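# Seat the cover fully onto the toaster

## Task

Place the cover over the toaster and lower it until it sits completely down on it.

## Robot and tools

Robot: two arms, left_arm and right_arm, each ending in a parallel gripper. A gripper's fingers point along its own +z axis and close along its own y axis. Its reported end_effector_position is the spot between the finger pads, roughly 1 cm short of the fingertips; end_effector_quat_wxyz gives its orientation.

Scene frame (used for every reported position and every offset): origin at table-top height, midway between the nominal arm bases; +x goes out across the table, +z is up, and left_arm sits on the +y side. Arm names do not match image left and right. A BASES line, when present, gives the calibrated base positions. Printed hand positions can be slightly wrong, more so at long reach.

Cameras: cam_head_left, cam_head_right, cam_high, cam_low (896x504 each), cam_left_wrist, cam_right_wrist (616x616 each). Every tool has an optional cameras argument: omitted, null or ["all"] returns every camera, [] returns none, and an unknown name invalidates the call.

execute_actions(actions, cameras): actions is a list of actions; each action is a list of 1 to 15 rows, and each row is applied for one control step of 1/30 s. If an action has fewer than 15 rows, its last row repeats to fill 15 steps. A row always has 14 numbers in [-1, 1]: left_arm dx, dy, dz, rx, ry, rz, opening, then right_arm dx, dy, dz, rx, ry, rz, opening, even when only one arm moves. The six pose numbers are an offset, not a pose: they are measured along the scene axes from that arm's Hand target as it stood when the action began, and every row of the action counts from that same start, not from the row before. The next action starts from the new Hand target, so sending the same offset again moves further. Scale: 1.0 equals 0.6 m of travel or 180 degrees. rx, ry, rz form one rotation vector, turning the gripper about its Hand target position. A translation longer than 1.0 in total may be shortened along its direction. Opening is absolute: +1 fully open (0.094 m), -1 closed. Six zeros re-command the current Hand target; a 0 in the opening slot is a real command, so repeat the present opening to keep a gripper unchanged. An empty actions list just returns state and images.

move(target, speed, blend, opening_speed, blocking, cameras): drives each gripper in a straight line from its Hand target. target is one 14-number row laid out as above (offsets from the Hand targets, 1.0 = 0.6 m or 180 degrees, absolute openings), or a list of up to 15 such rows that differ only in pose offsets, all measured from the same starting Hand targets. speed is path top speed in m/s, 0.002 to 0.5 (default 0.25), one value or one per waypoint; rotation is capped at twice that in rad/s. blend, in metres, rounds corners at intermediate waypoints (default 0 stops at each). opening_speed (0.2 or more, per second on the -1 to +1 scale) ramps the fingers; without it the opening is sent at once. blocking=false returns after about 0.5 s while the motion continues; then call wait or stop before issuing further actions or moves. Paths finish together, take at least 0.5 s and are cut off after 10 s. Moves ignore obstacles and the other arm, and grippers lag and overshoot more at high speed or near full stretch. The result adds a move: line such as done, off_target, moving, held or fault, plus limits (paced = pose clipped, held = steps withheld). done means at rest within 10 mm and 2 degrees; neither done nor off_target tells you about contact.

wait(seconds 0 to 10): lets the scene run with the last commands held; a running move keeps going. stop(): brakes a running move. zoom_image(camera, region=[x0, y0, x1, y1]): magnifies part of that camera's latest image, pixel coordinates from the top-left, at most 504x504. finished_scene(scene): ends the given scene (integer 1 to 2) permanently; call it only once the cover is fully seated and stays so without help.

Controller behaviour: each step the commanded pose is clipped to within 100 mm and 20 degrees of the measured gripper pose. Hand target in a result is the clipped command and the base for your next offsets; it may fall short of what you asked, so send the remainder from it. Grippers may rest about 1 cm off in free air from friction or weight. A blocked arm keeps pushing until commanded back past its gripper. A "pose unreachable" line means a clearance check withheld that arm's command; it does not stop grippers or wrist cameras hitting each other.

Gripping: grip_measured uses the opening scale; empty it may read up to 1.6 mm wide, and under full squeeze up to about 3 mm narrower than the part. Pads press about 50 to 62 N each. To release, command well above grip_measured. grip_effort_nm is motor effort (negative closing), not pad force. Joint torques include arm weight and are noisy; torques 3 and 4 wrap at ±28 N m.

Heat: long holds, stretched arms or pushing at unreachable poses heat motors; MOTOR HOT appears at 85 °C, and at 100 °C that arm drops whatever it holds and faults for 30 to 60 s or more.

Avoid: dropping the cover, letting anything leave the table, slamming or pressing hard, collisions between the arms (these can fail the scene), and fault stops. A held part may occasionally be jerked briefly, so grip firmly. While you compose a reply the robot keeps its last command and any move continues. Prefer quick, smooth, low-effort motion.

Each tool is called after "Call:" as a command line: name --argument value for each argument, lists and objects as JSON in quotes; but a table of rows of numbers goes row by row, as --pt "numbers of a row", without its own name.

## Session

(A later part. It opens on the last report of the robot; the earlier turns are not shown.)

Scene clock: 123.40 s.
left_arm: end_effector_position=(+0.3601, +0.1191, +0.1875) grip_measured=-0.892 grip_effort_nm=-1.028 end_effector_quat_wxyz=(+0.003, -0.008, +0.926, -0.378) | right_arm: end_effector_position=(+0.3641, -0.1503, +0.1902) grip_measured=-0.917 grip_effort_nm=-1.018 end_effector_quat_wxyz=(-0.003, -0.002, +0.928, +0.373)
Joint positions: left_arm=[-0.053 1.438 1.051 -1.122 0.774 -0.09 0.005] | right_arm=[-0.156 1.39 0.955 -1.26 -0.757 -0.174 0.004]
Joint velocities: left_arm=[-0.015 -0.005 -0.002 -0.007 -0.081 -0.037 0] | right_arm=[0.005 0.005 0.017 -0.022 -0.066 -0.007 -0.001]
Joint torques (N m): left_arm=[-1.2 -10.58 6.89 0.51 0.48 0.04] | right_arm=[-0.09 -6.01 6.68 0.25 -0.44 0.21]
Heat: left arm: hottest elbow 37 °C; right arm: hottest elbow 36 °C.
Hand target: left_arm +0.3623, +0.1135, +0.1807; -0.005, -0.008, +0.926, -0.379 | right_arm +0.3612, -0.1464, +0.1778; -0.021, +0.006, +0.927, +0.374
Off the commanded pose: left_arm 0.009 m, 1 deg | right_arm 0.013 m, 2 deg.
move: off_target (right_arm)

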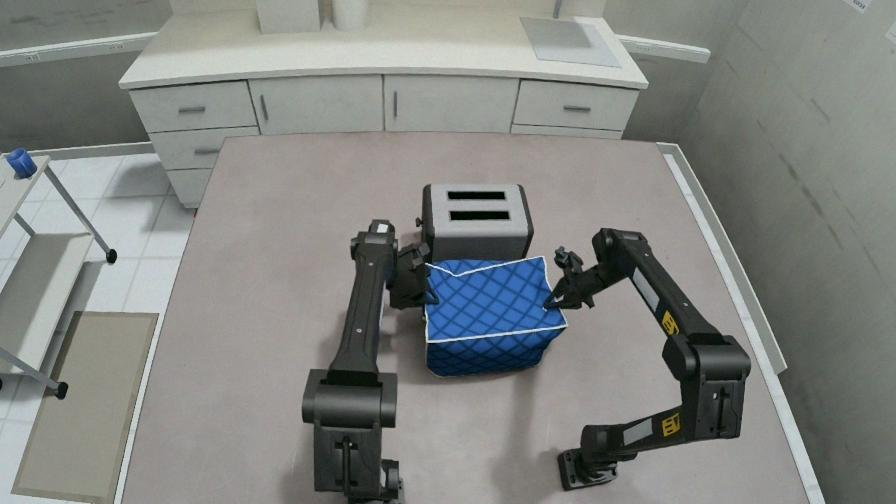

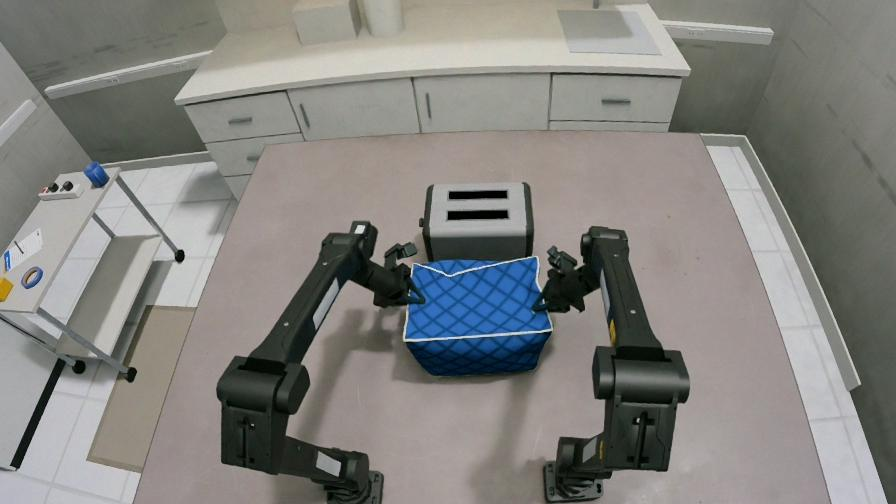

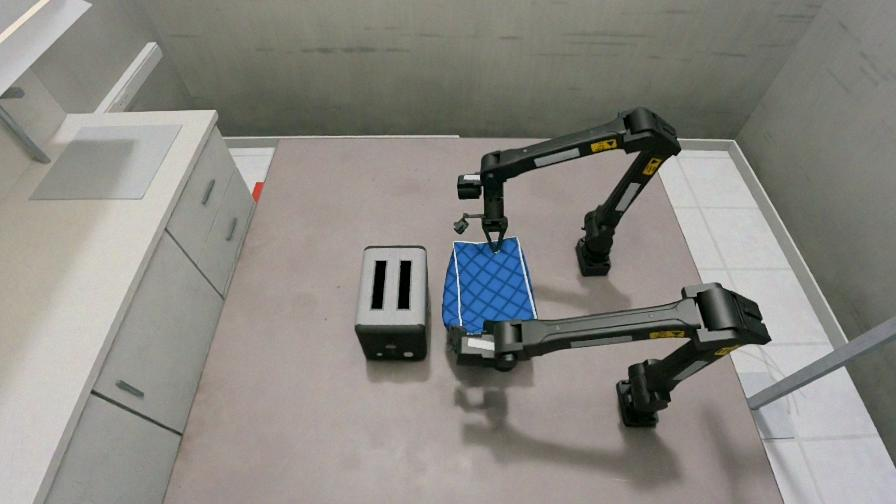

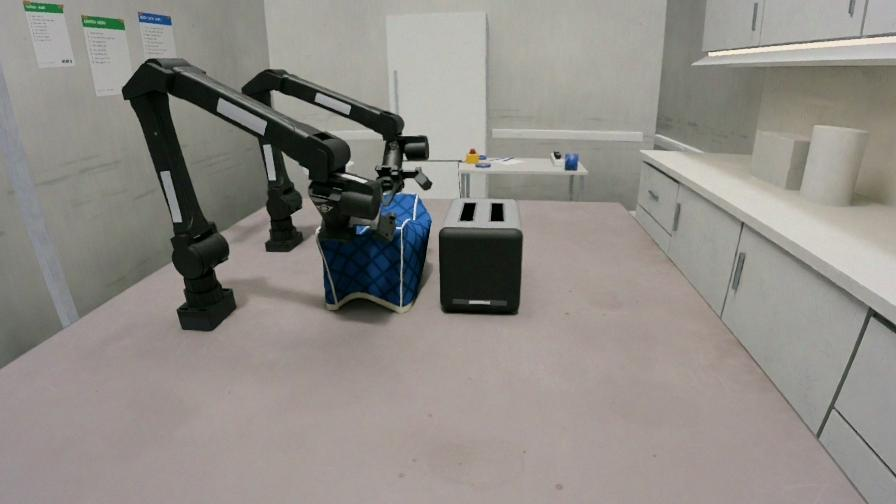

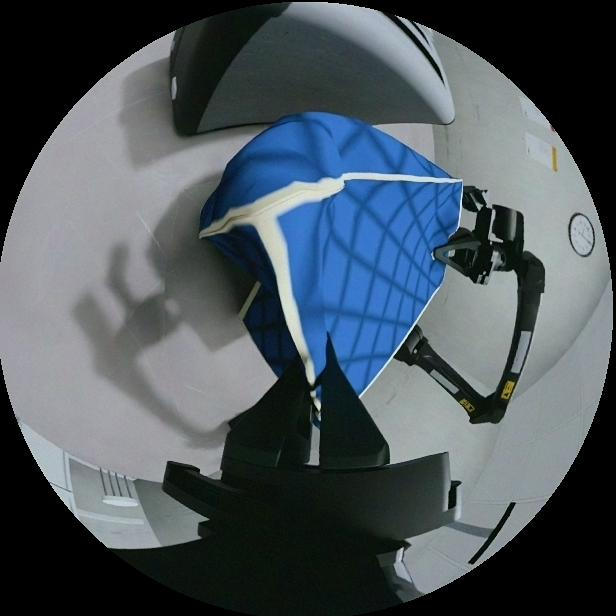

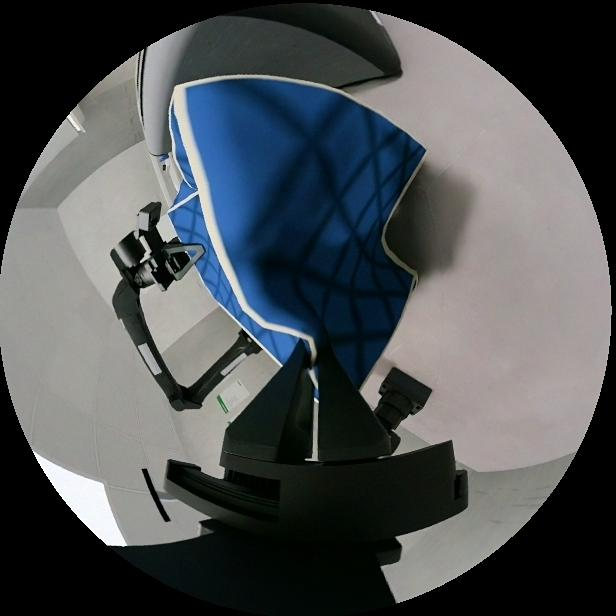

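Call:
move --target '[0.02,0.02,0.43,0,0,0,-1,0.02,-0.02,0.43,0,0,0,-1]' --speed 0.15

Scene clock: 130.47 s.
left_arm: end_effector_position=(+0.3744, +0.1180, +0.4068) grip_measured=-0.892 grip_effort_nm=-1.028 end_effector_quat_wxyz=(+0.005, -0.026, +0.925, -0.380) | right_arm: end_effector_position=(+0.3698, -0.1517, +0.4106) grip_measured=-0.918 grip_effort_nm=-1.028 end_effector_quat_wxyz=(+0.056, +0.039, +0.927, +0.369)
Joint positions: left_arm=[-0.053 1.408 1.603 -1.678 0.776 -0.14 0.005] | right_arm=[-0.16 1.227 1.398 -1.674 -0.762 -0.011 0.004]
Joint velocities: left_arm=[0.005 -0.005 -0.007 0.007 0.007 0.051 -0.001] | right_arm=[0.005 -0.015 -0.027 -0.012 -0.022 0.022 -0.001]
Joint torques (N m): left_arm=[0.56 -14.74 10.85 -0.28 0.6 0] | right_arm=[-2.49 -7.24 14.11 0.13 -0.59 0.29]
Heat: left arm: hottest elbow 37 °C; right arm: hottest elbow 36 °C.
Hand target: left_arm +0.3732, +0.1217, +0.4385; -0.005, -0.007, +0.925, -0.379 | right_arm +0.3763, -0.1594, +0.4367; -0.021, +0.006, +0.927, +0.374
Off the commanded pose: left_arm 0.033 m, 2 deg | right_arm 0.026 m, 10 deg.
joint sent to its limit (left arm) — joint 4 (wrist pitch), lower limit. The joint targets are off in position and orientation.
joint sent to its limit (right arm) — joint 4 (wrist pitch), lower limit. The joint targets are off in orientation, not in position.
move: off_target (left_arm, right_arm)

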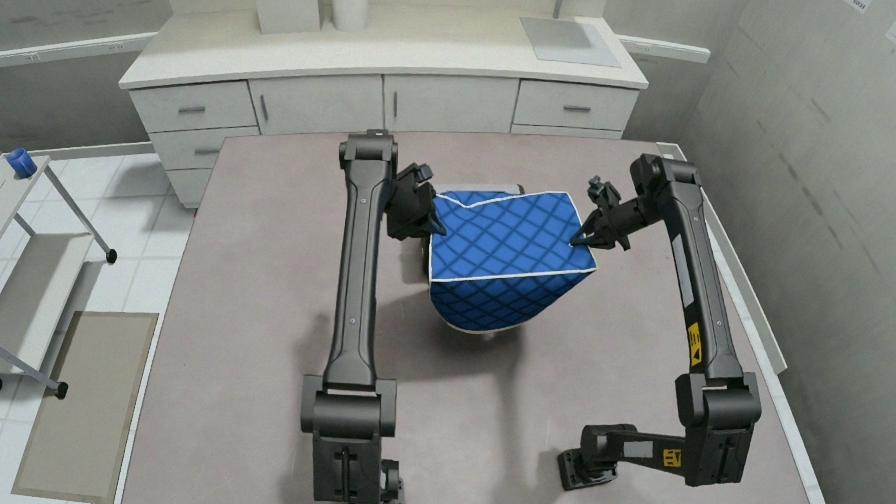

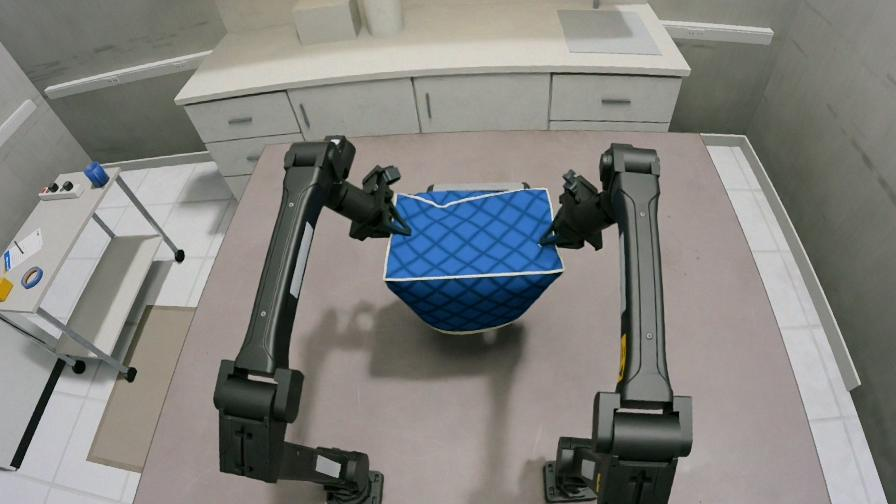

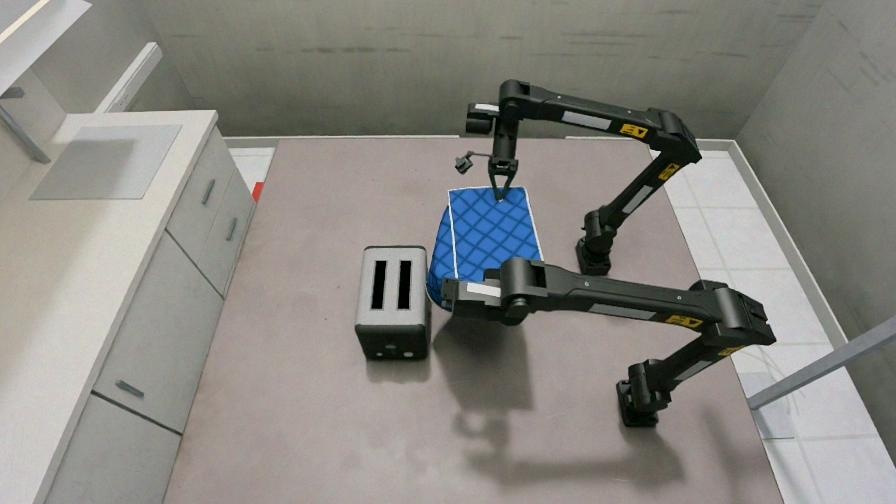

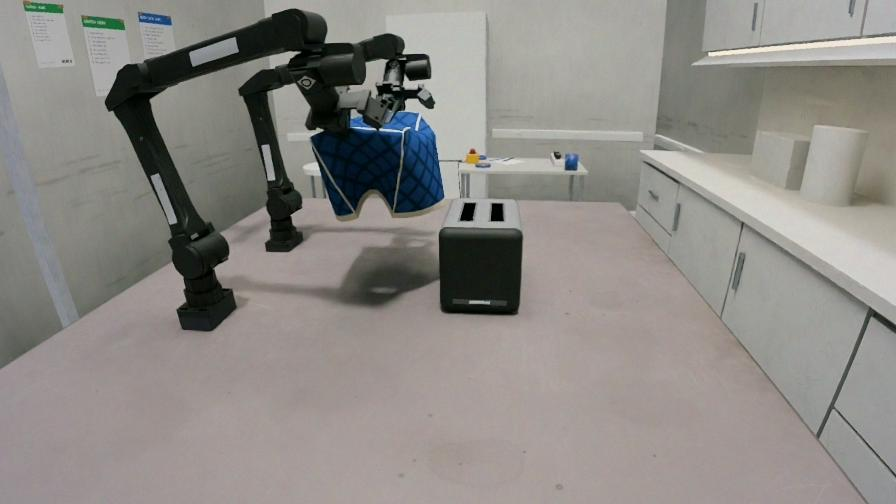

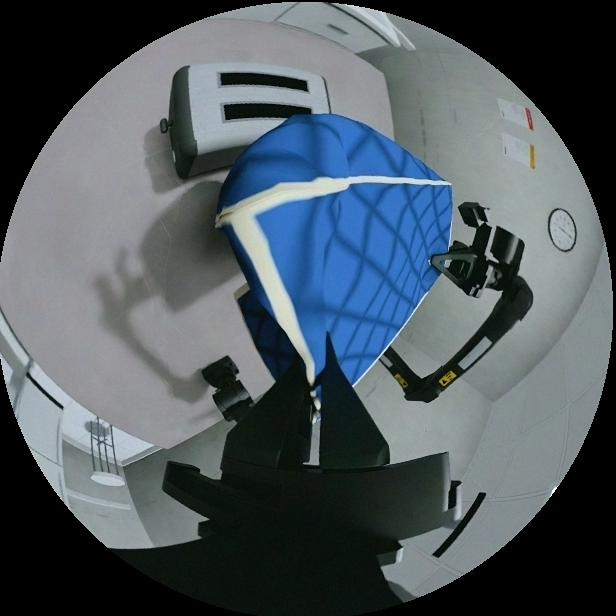

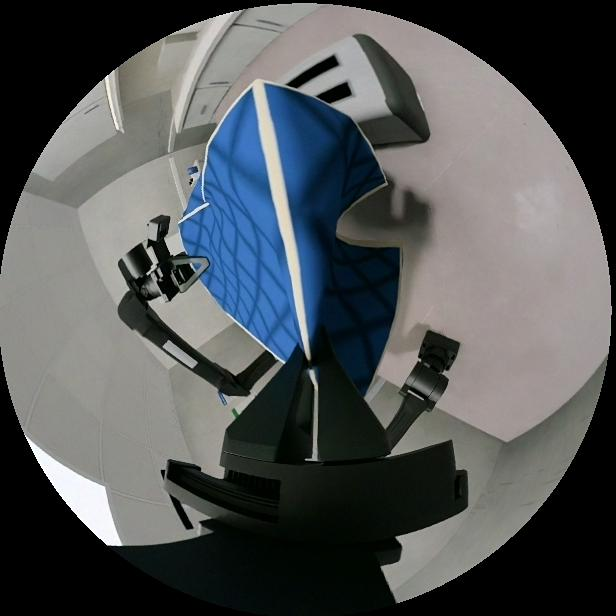

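Call:
move --target '[0.39,0.02,0,0.14,0,0,-1,0.39,-0.01,0,-0.14,0,0,-1]' --speed 0.15

Scene clock: 137.30 s.
left_arm: end_effector_position=(+0.6003, +0.1203, +0.4286) grip_measured=-0.892 grip_effort_nm=-1.028 end_effector_quat_wxyz=(+0.146, -0.022, +0.965, -0.218) | right_arm: end_effector_position=(+0.5975, -0.1525, +0.4262) grip_measured=-0.918 grip_effort_nm=-1.038 end_effector_quat_wxyz=(+0.112, +0.021, +0.974, +0.196)
Joint positions: left_arm=[-0.118 1.957 2.437 -1.68 0.388 -0.233 0.005] | right_arm=[-0.02 1.795 2.154 -1.676 -0.383 0.11 0.004]
Joint velocities: left_arm=[0.005 -0.005 0.007 0.007 0.037 -0.022 0.001] | right_arm=[-0.015 -0.015 0.017 0.002 -0.037 -0.037 0]
Joint torques (N m): left_arm=[1.32 -20.37 10.61 0.23 -0.54 -0.09] | right_arm=[-2.2 -12.69 13.75 0.5 0.7 0.3]
Heat: left arm: hottest elbow 38 °C; right arm: hottest elbow 36 °C.
Hand target: left_arm +0.6079, +0.1320, +0.4414; -0.002, -0.006, +0.986, -0.169 | right_arm +0.6107, -0.1648, +0.4342; -0.018, +0.011, +0.986, +0.165
Off the commanded pose: left_arm 0.018 m, 18 deg | right_arm 0.021 m, 16 deg.
joint sent to its limit (left arm) — joint 4 (wrist pitch), lower limit. The joint targets are off in orientation, not in position.
joint sent to its limit (right arm) — joint 4 (wrist pitch), lower limit. The joint targets are off in position and orientation.
move: off_target (left_arm, right_arm)

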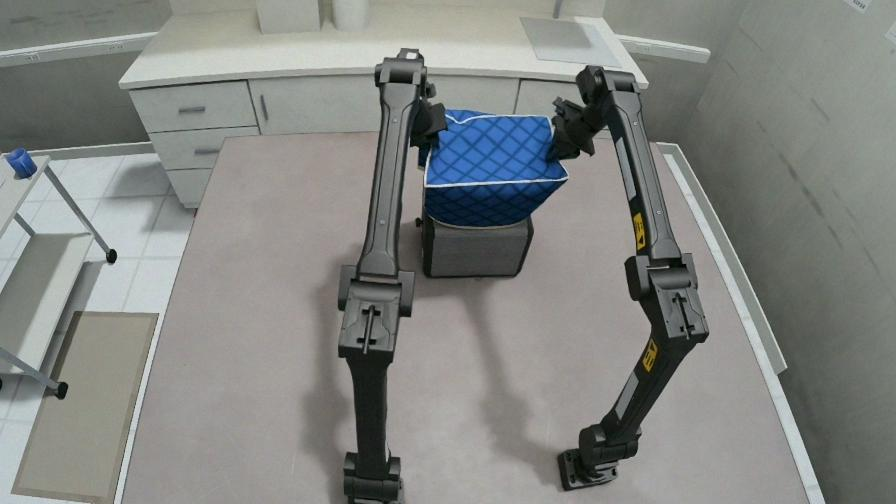

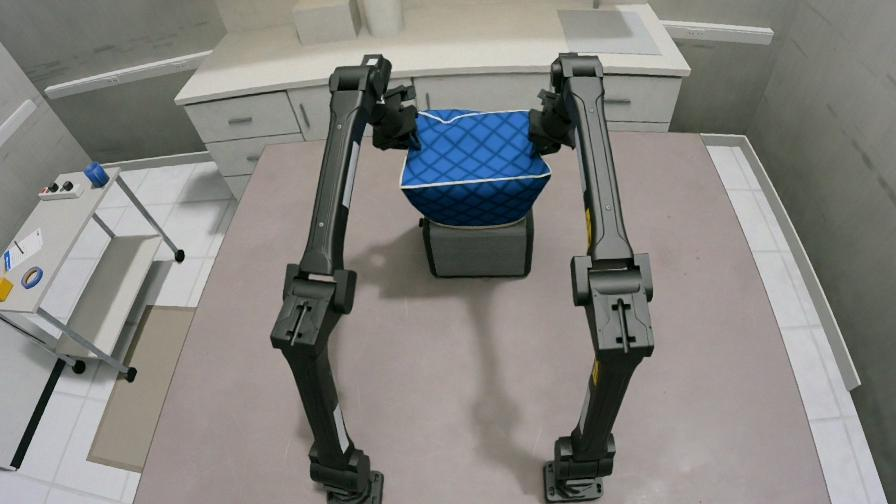

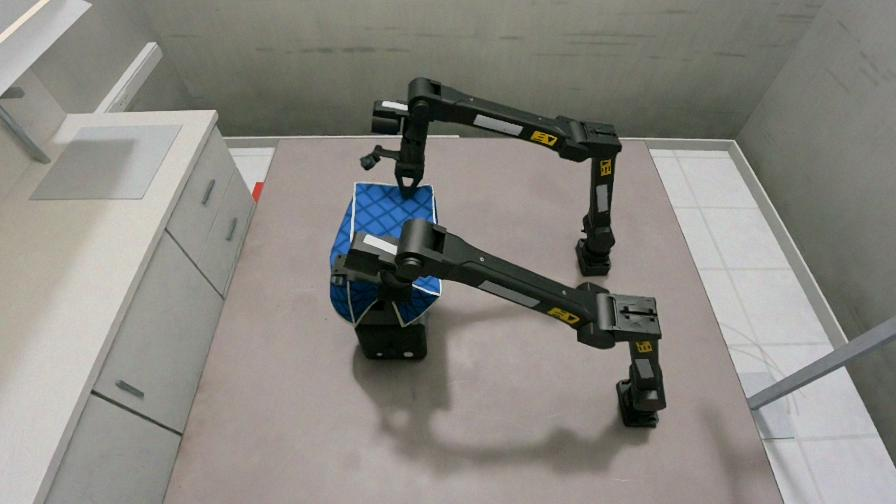

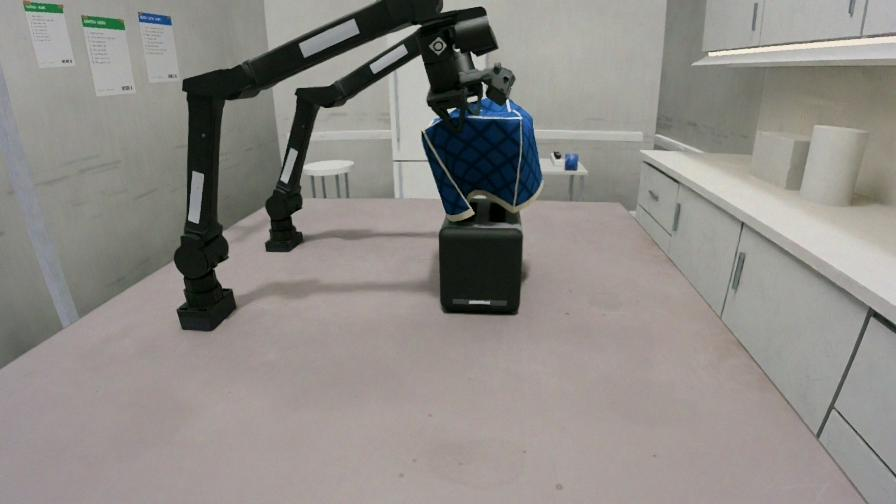

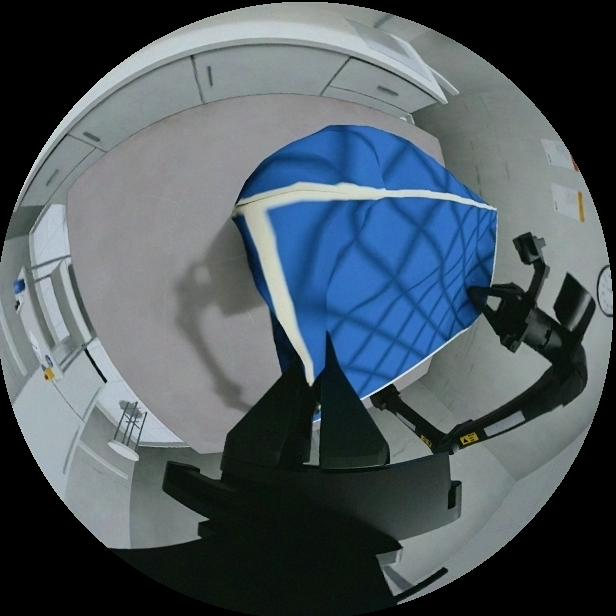

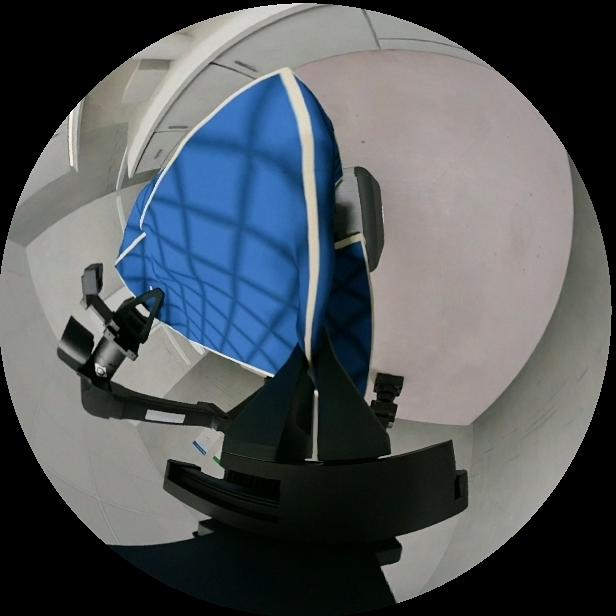

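Call:
move --target '[0.01,0.01,-0.05,0.12,0,0,-1,0.01,-0.01,-0.04,-0.12,0,0,-1]' --speed 0.15

Call:
zoom_image --camera "cam_low" --region '[380, 60, 600, 330]'

Call:
zoom_image --camera "cam_high" --region '[300, 140, 500, 380]'

Scene clock: 145.23 s.
left_arm: end_effector_position=(+0.6038, +0.1161, +0.4088) grip_measured=-0.892 grip_effort_nm=-1.028 end_effector_quat_wxyz=(+0.174, +0.004, +0.984, -0.038) | right_arm: end_effector_position=(+0.6015, -0.1503, +0.4065) grip_measured=-0.918 grip_effort_nm=-1.038 end_effector_quat_wxyz=(+0.120, -0.002, +0.993, +0.016)
Joint positions: left_arm=[-0.223 1.969 2.437 -1.682 0.002 -0.21 0.005] | right_arm=[0.091 1.812 2.159 -1.676 -0.002 0.124 0.004]
Joint velocities: left_arm=[-0.015 0.005 -0.012 -0.017 -0.007 -0.007 0.001] | right_arm=[0.005 -0.005 0.007 -0.017 0.022 0.051 0]
Joint torques (N m): left_arm=[2.14 -19.96 9.03 0.24 -1.18 0.12] | right_arm=[-3.02 -12.92 13.09 0.44 1.4 0.13]
Heat: left arm: hottest elbow 39 °C; right arm: hottest elbow 36 °C.
Hand target: left_arm +0.6141, +0.1383, +0.4107; +0.010, -0.007, +1.000, +0.016 | right_arm +0.6165, -0.1706, +0.4104; -0.015, +0.014, +1.000, -0.021
Off the commanded pose: left_arm 0.024 m, 21 deg; orientation clipped | right_arm 0.026 m, 16 deg.
joint sent to its limit (left arm) — joint 4 (wrist pitch), lower limit. The joint targets are off in orientation, not in position.
joint sent to its limit (right arm) — joint 4 (wrist pitch), lower limit. The joint targets are off in orientation, not in position.
move: off_target (left_arm, right_arm); limits=paced

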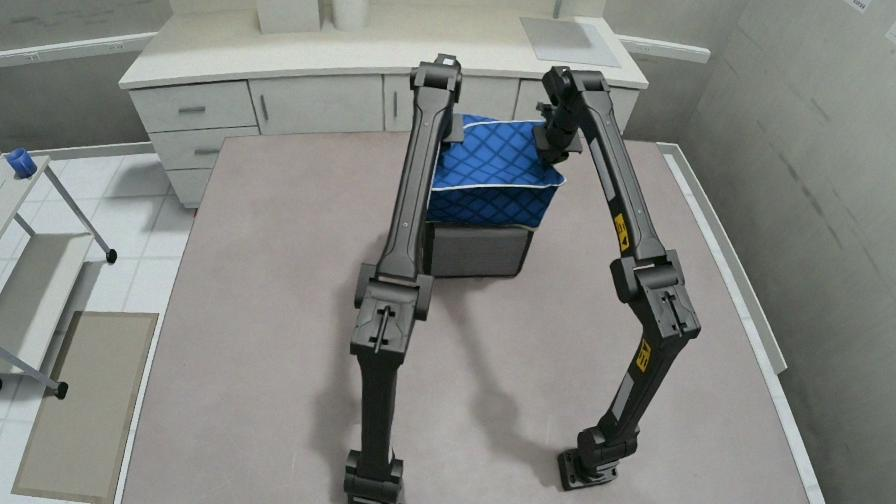

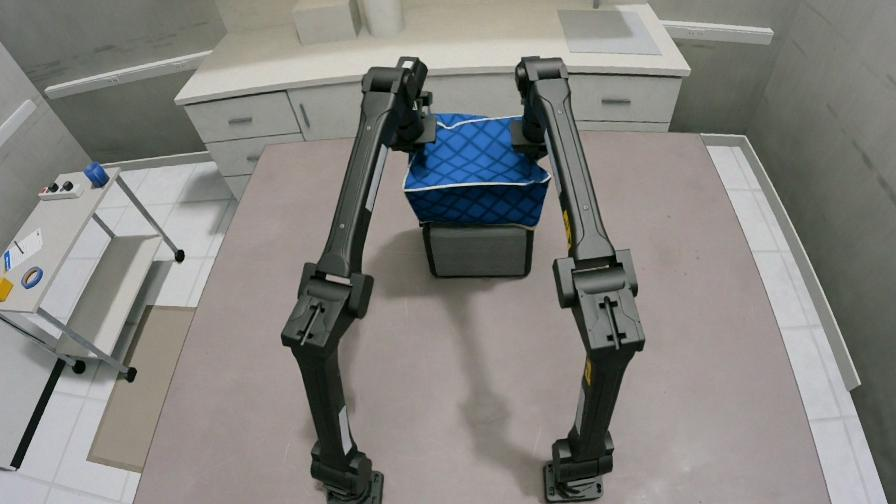

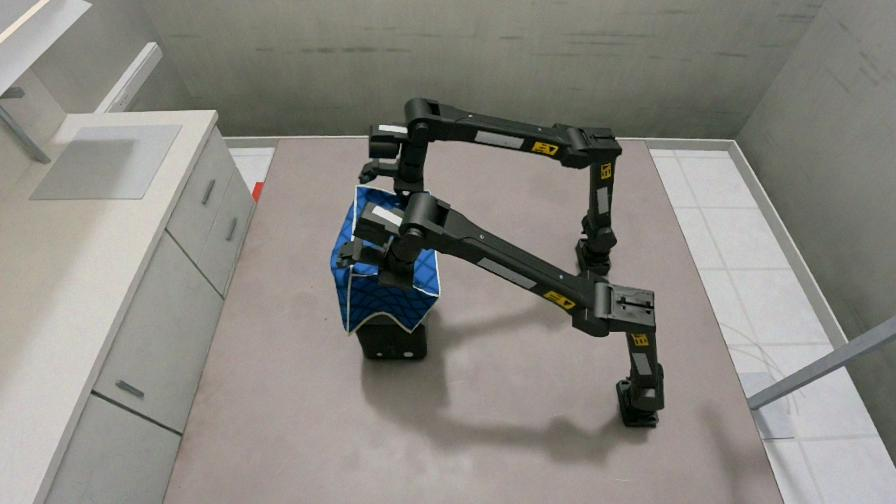

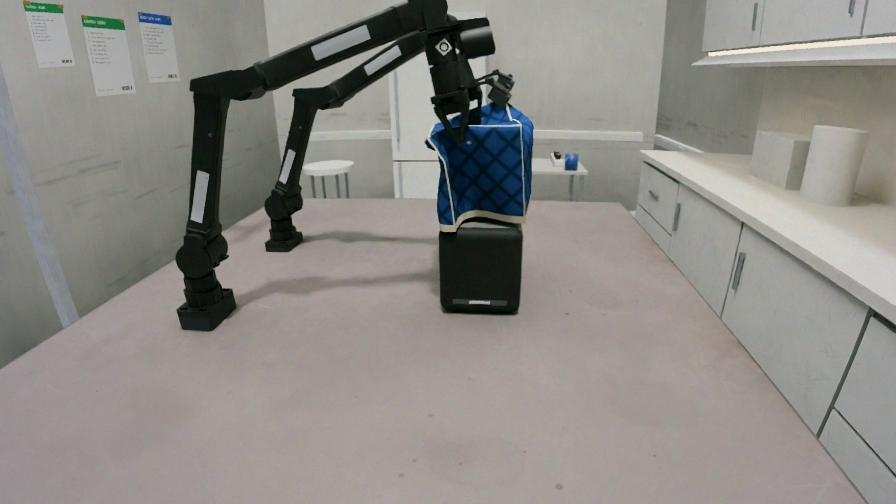

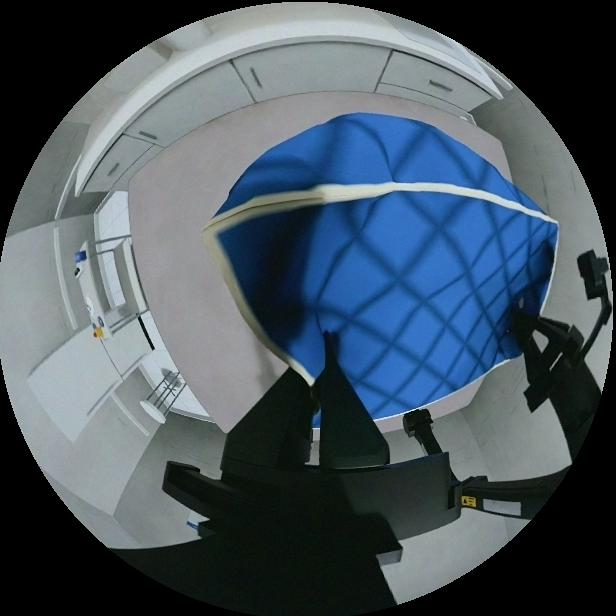

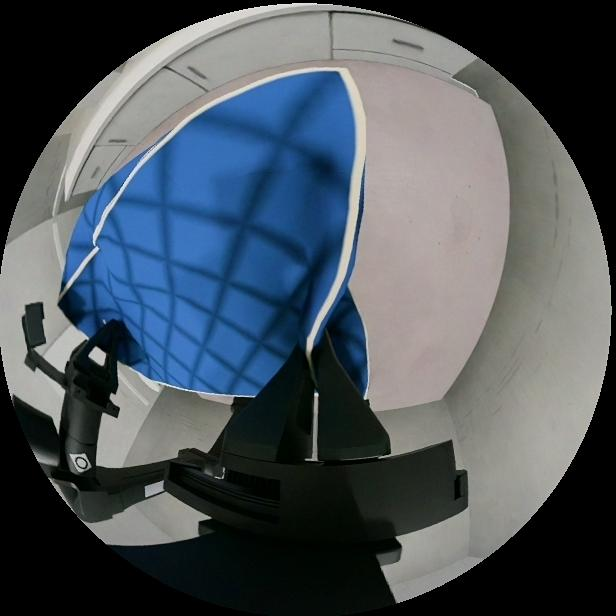

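Scaled by 1.867.

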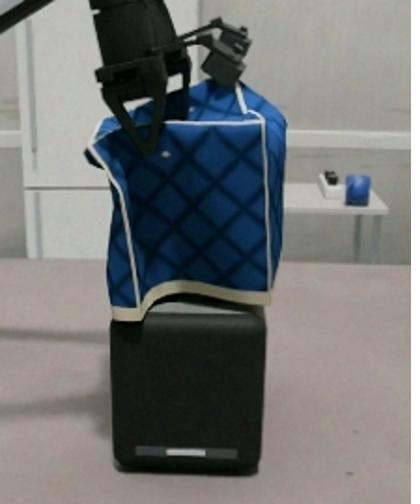

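Scaled by 2.100.

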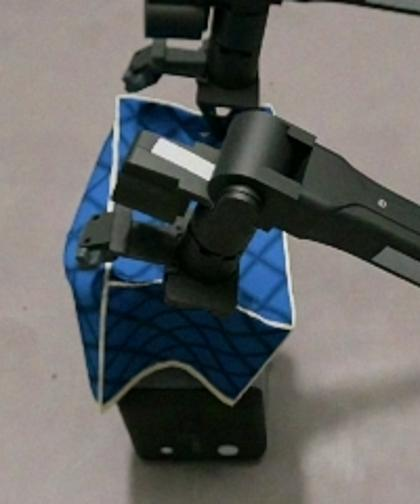

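Call:
move --target '[0,0,-0.1,0,0,0,-1,0,0,-0.1,0,0,0,-1]' --speed 0.12 --cameras '["cam_head_left","cam_high","cam_low"]'

Call:
zoom_image --camera "cam_low" --region '[380, 60, 600, 330]'

Call:
zoom_image --camera "cam_high" --region '[300, 140, 500, 380]'

Scene clock: 152.30 s.
left_arm: end_effector_position=(+0.6047, +0.1168, +0.3661) grip_measured=-0.892 grip_effort_nm=-1.033 end_effector_quat_wxyz=(+0.131, +0.004, +0.991, -0.027) | right_arm: end_effector_position=(+0.6047, -0.1498, +0.3869) grip_measured=-0.918 grip_effort_nm=-1.038 end_effector_quat_wxyz=(+0.101, -0.003, +0.995, +0.012)
Joint positions: left_arm=[-0.223 1.992 2.372 -1.682 -0.003 -0.209 0.005] | right_arm=[0.092 1.834 2.143 -1.676 0.003 0.124 0.004]
Joint velocities: left_arm=[0.005 -0.005 -0.012 -0.002 0.007 0.007 0.001] | right_arm=[-0.005 0.005 -0.002 -0.007 -0.066 -0.022 -0.001]
Joint torques (N m): left_arm=[2.14 -20.01 7.23 0.08 -1.09 0.12] | right_arm=[-3.02 -11.81 7.13 0.4 1.33 0.15]
Heat: left arm: hottest elbow 38 °C; right arm: hottest elbow 36 °C.
Hand target: left_arm +0.6142, +0.1394, +0.3506; +0.010, -0.008, +1.000, +0.016 | right_arm +0.6158, -0.1707, +0.3497; -0.015, +0.014, +1.000, -0.021
Off the commanded pose: left_arm 0.028 m, 15 deg | right_arm 0.044 m, 14 deg.
joint sent to its limit (left arm) — joint 4 (wrist pitch), lower limit. The joint targets are off in orientation, not in position.
joint sent to its limit (right arm) — joint 4 (wrist pitch), lower limit. The joint targets are off in orientation, not in position.
move: off_target (left_arm, right_arm)
Images, in order (width x height): cam_head_left 896x504, cam_high 896x504, cam_low 896x504.

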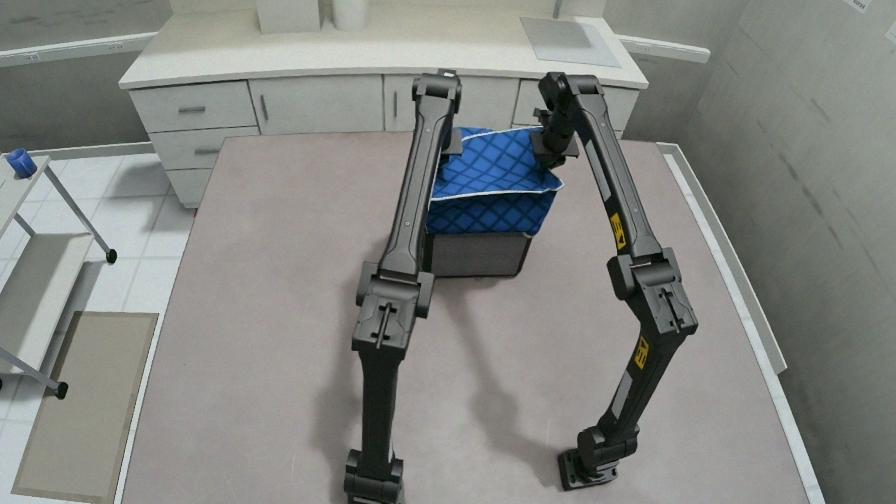

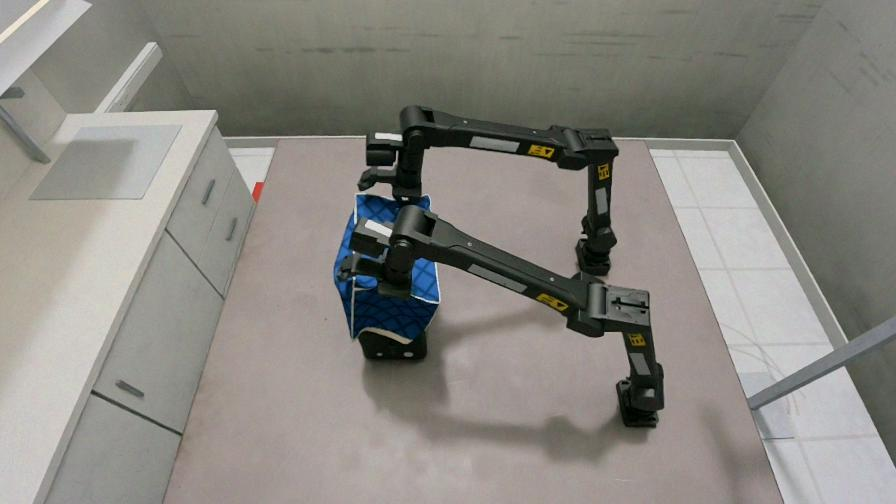

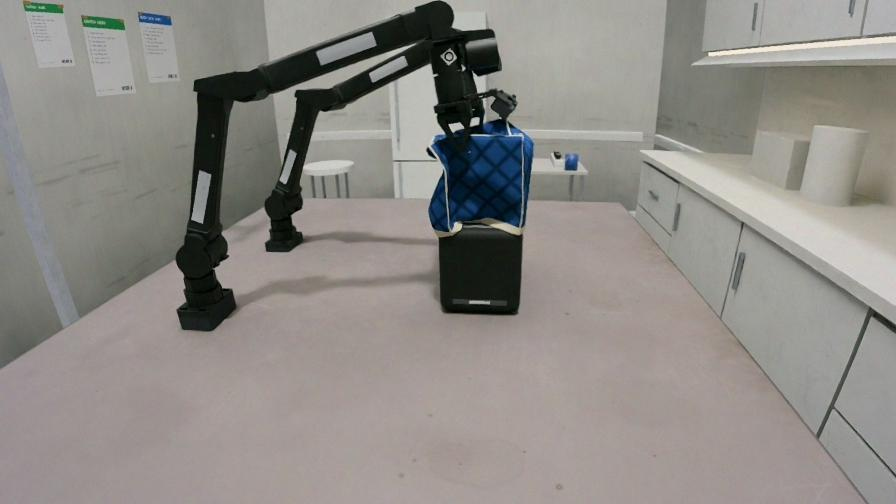

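Scaled by 1.867.

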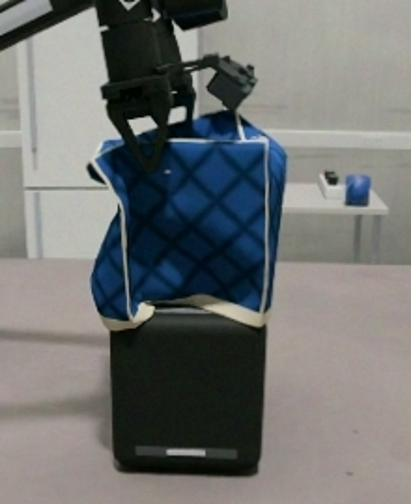

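Scaled by 2.100.

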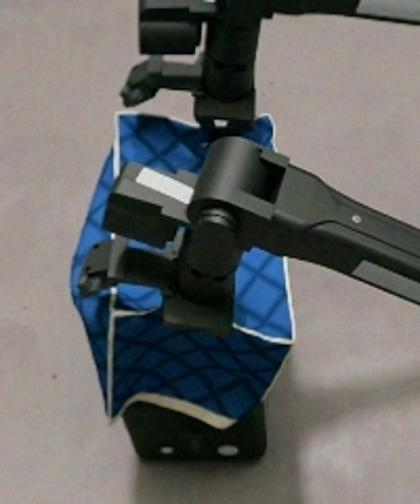

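Call:
move --pt "0 0 0.1 0 0 0 -1 0 0 0.1 -0.12 0 0 -1" --pt "0 -0.04 0.1 0 0 0 -1 0 -0.04 0.1 -0.12 0 0 -1" --speed 0.12 --cameras '["cam_head_left","cam_high","cam_low","cam_right_wrist"]'

Call:
zoom_image --camera "cam_low" --region '[380, 60, 600, 330]'

Call:
zoom_image --camera "cam_high" --region '[300, 140, 500, 380]'

Scene clock: 159.87 s.
left_arm: end_effector_position=(+0.6053, +0.0963, +0.3937) grip_measured=-0.892 grip_effort_nm=-1.023 end_effector_quat_wxyz=(+0.163, +0.012, +0.986, -0.032) | right_arm: end_effector_position=(+0.6079, -0.1631, +0.4000) grip_measured=-0.918 grip_effort_nm=-1.033 end_effector_quat_wxyz=(+0.132, -0.027, +0.975, -0.176)
Joint positions: left_arm=[-0.255 1.992 2.437 -1.682 -0.014 -0.223 0.005] | right_arm=[0.179 1.834 2.143 -1.674 0.396 0.119 0.004]
Joint velocities: left_arm=[0.005 -0.005 0.012 0.012 -0.095 0.022 0] | right_arm=[-0.015 -0.015 0.007 -0.007 -0.051 -0.037 0]
Joint torques (N m): left_arm=[1.67 -21.07 10.32 0.23 -0.86 -0.05] | right_arm=[-4.6 -14.56 11.75 0.29 1.48 -0.04]
Heat: left arm: hottest elbow 39 °C; right arm: hottest elbow 36 °C.
Hand target: left_arm +0.6140, +0.1146, +0.4102; +0.009, -0.007, +1.000, +0.016 | right_arm +0.6164, -0.1944, +0.4103; -0.011, +0.016, +0.978, -0.207
Off the commanded pose: left_arm 0.027 m, 19 deg | right_arm 0.034 m, 18 deg.
joint sent to its limit (left arm) — joint 4 (wrist pitch), lower limit. The joint targets are off in orientation, not in position.
joint sent to its limit (right arm) — joint 4 (wrist pitch), lower limit. The joint targets are off in orientation, not in position.
move: off_target (left_arm, right_arm)
Images, in order (width x height): cam_head_left 896x504, cam_high 896x504, cam_low 896x504, cam_right_wrist 616x616.

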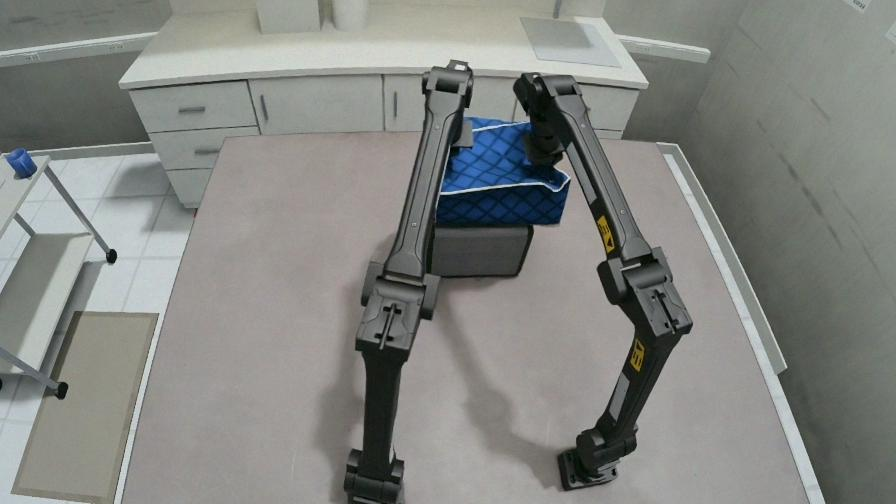

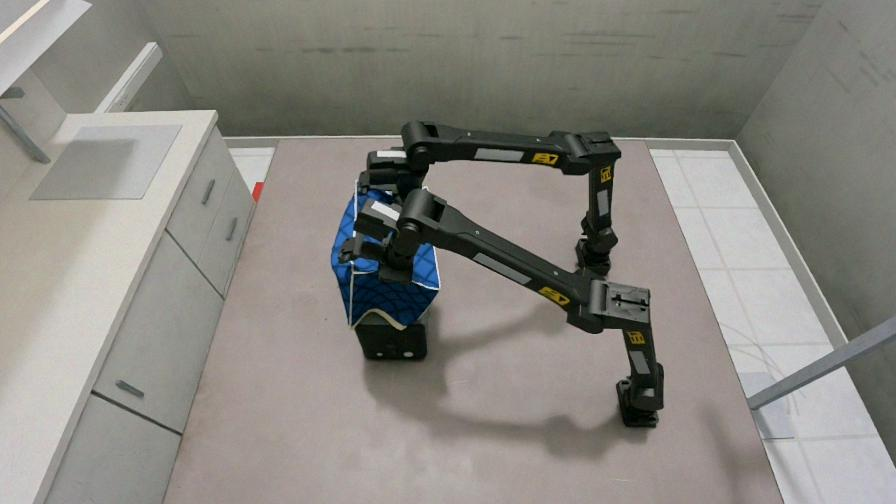

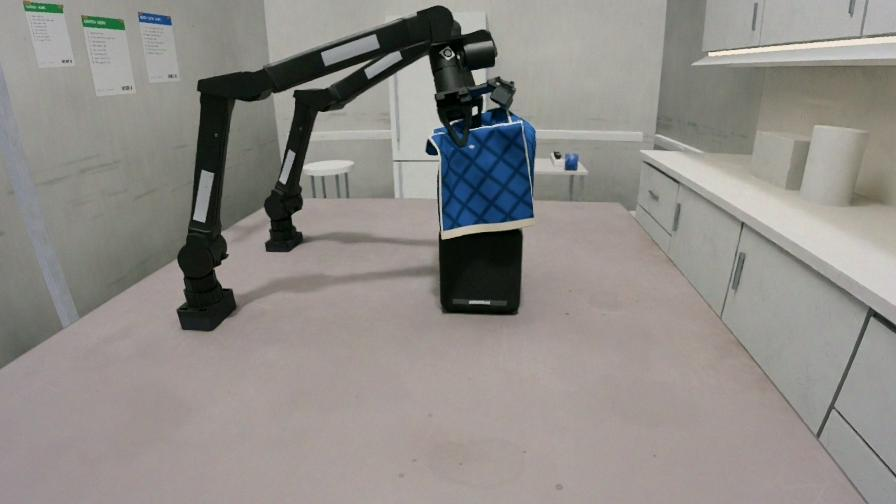

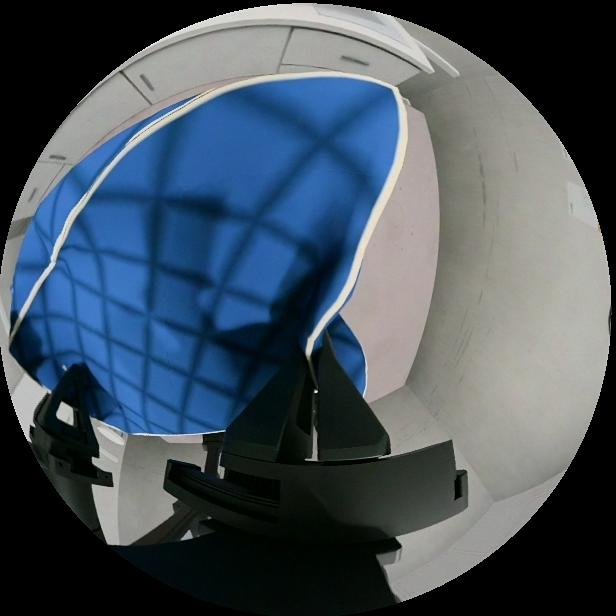

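Scaled by 1.867.

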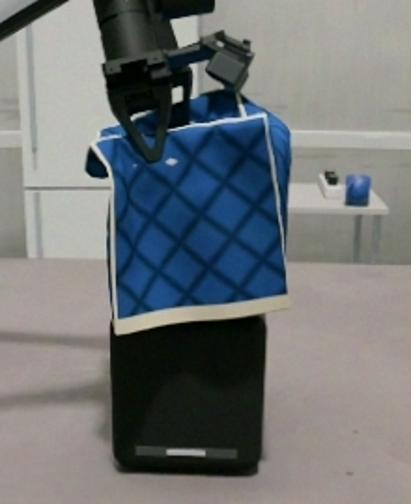

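Scaled by 2.100.

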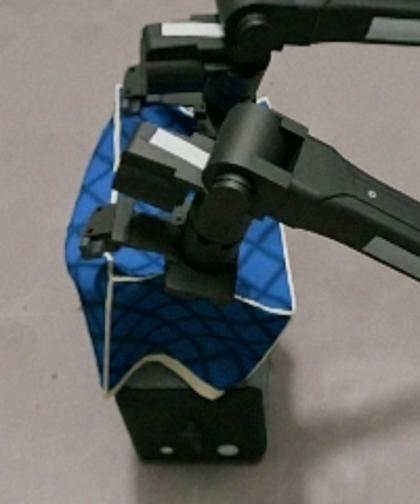

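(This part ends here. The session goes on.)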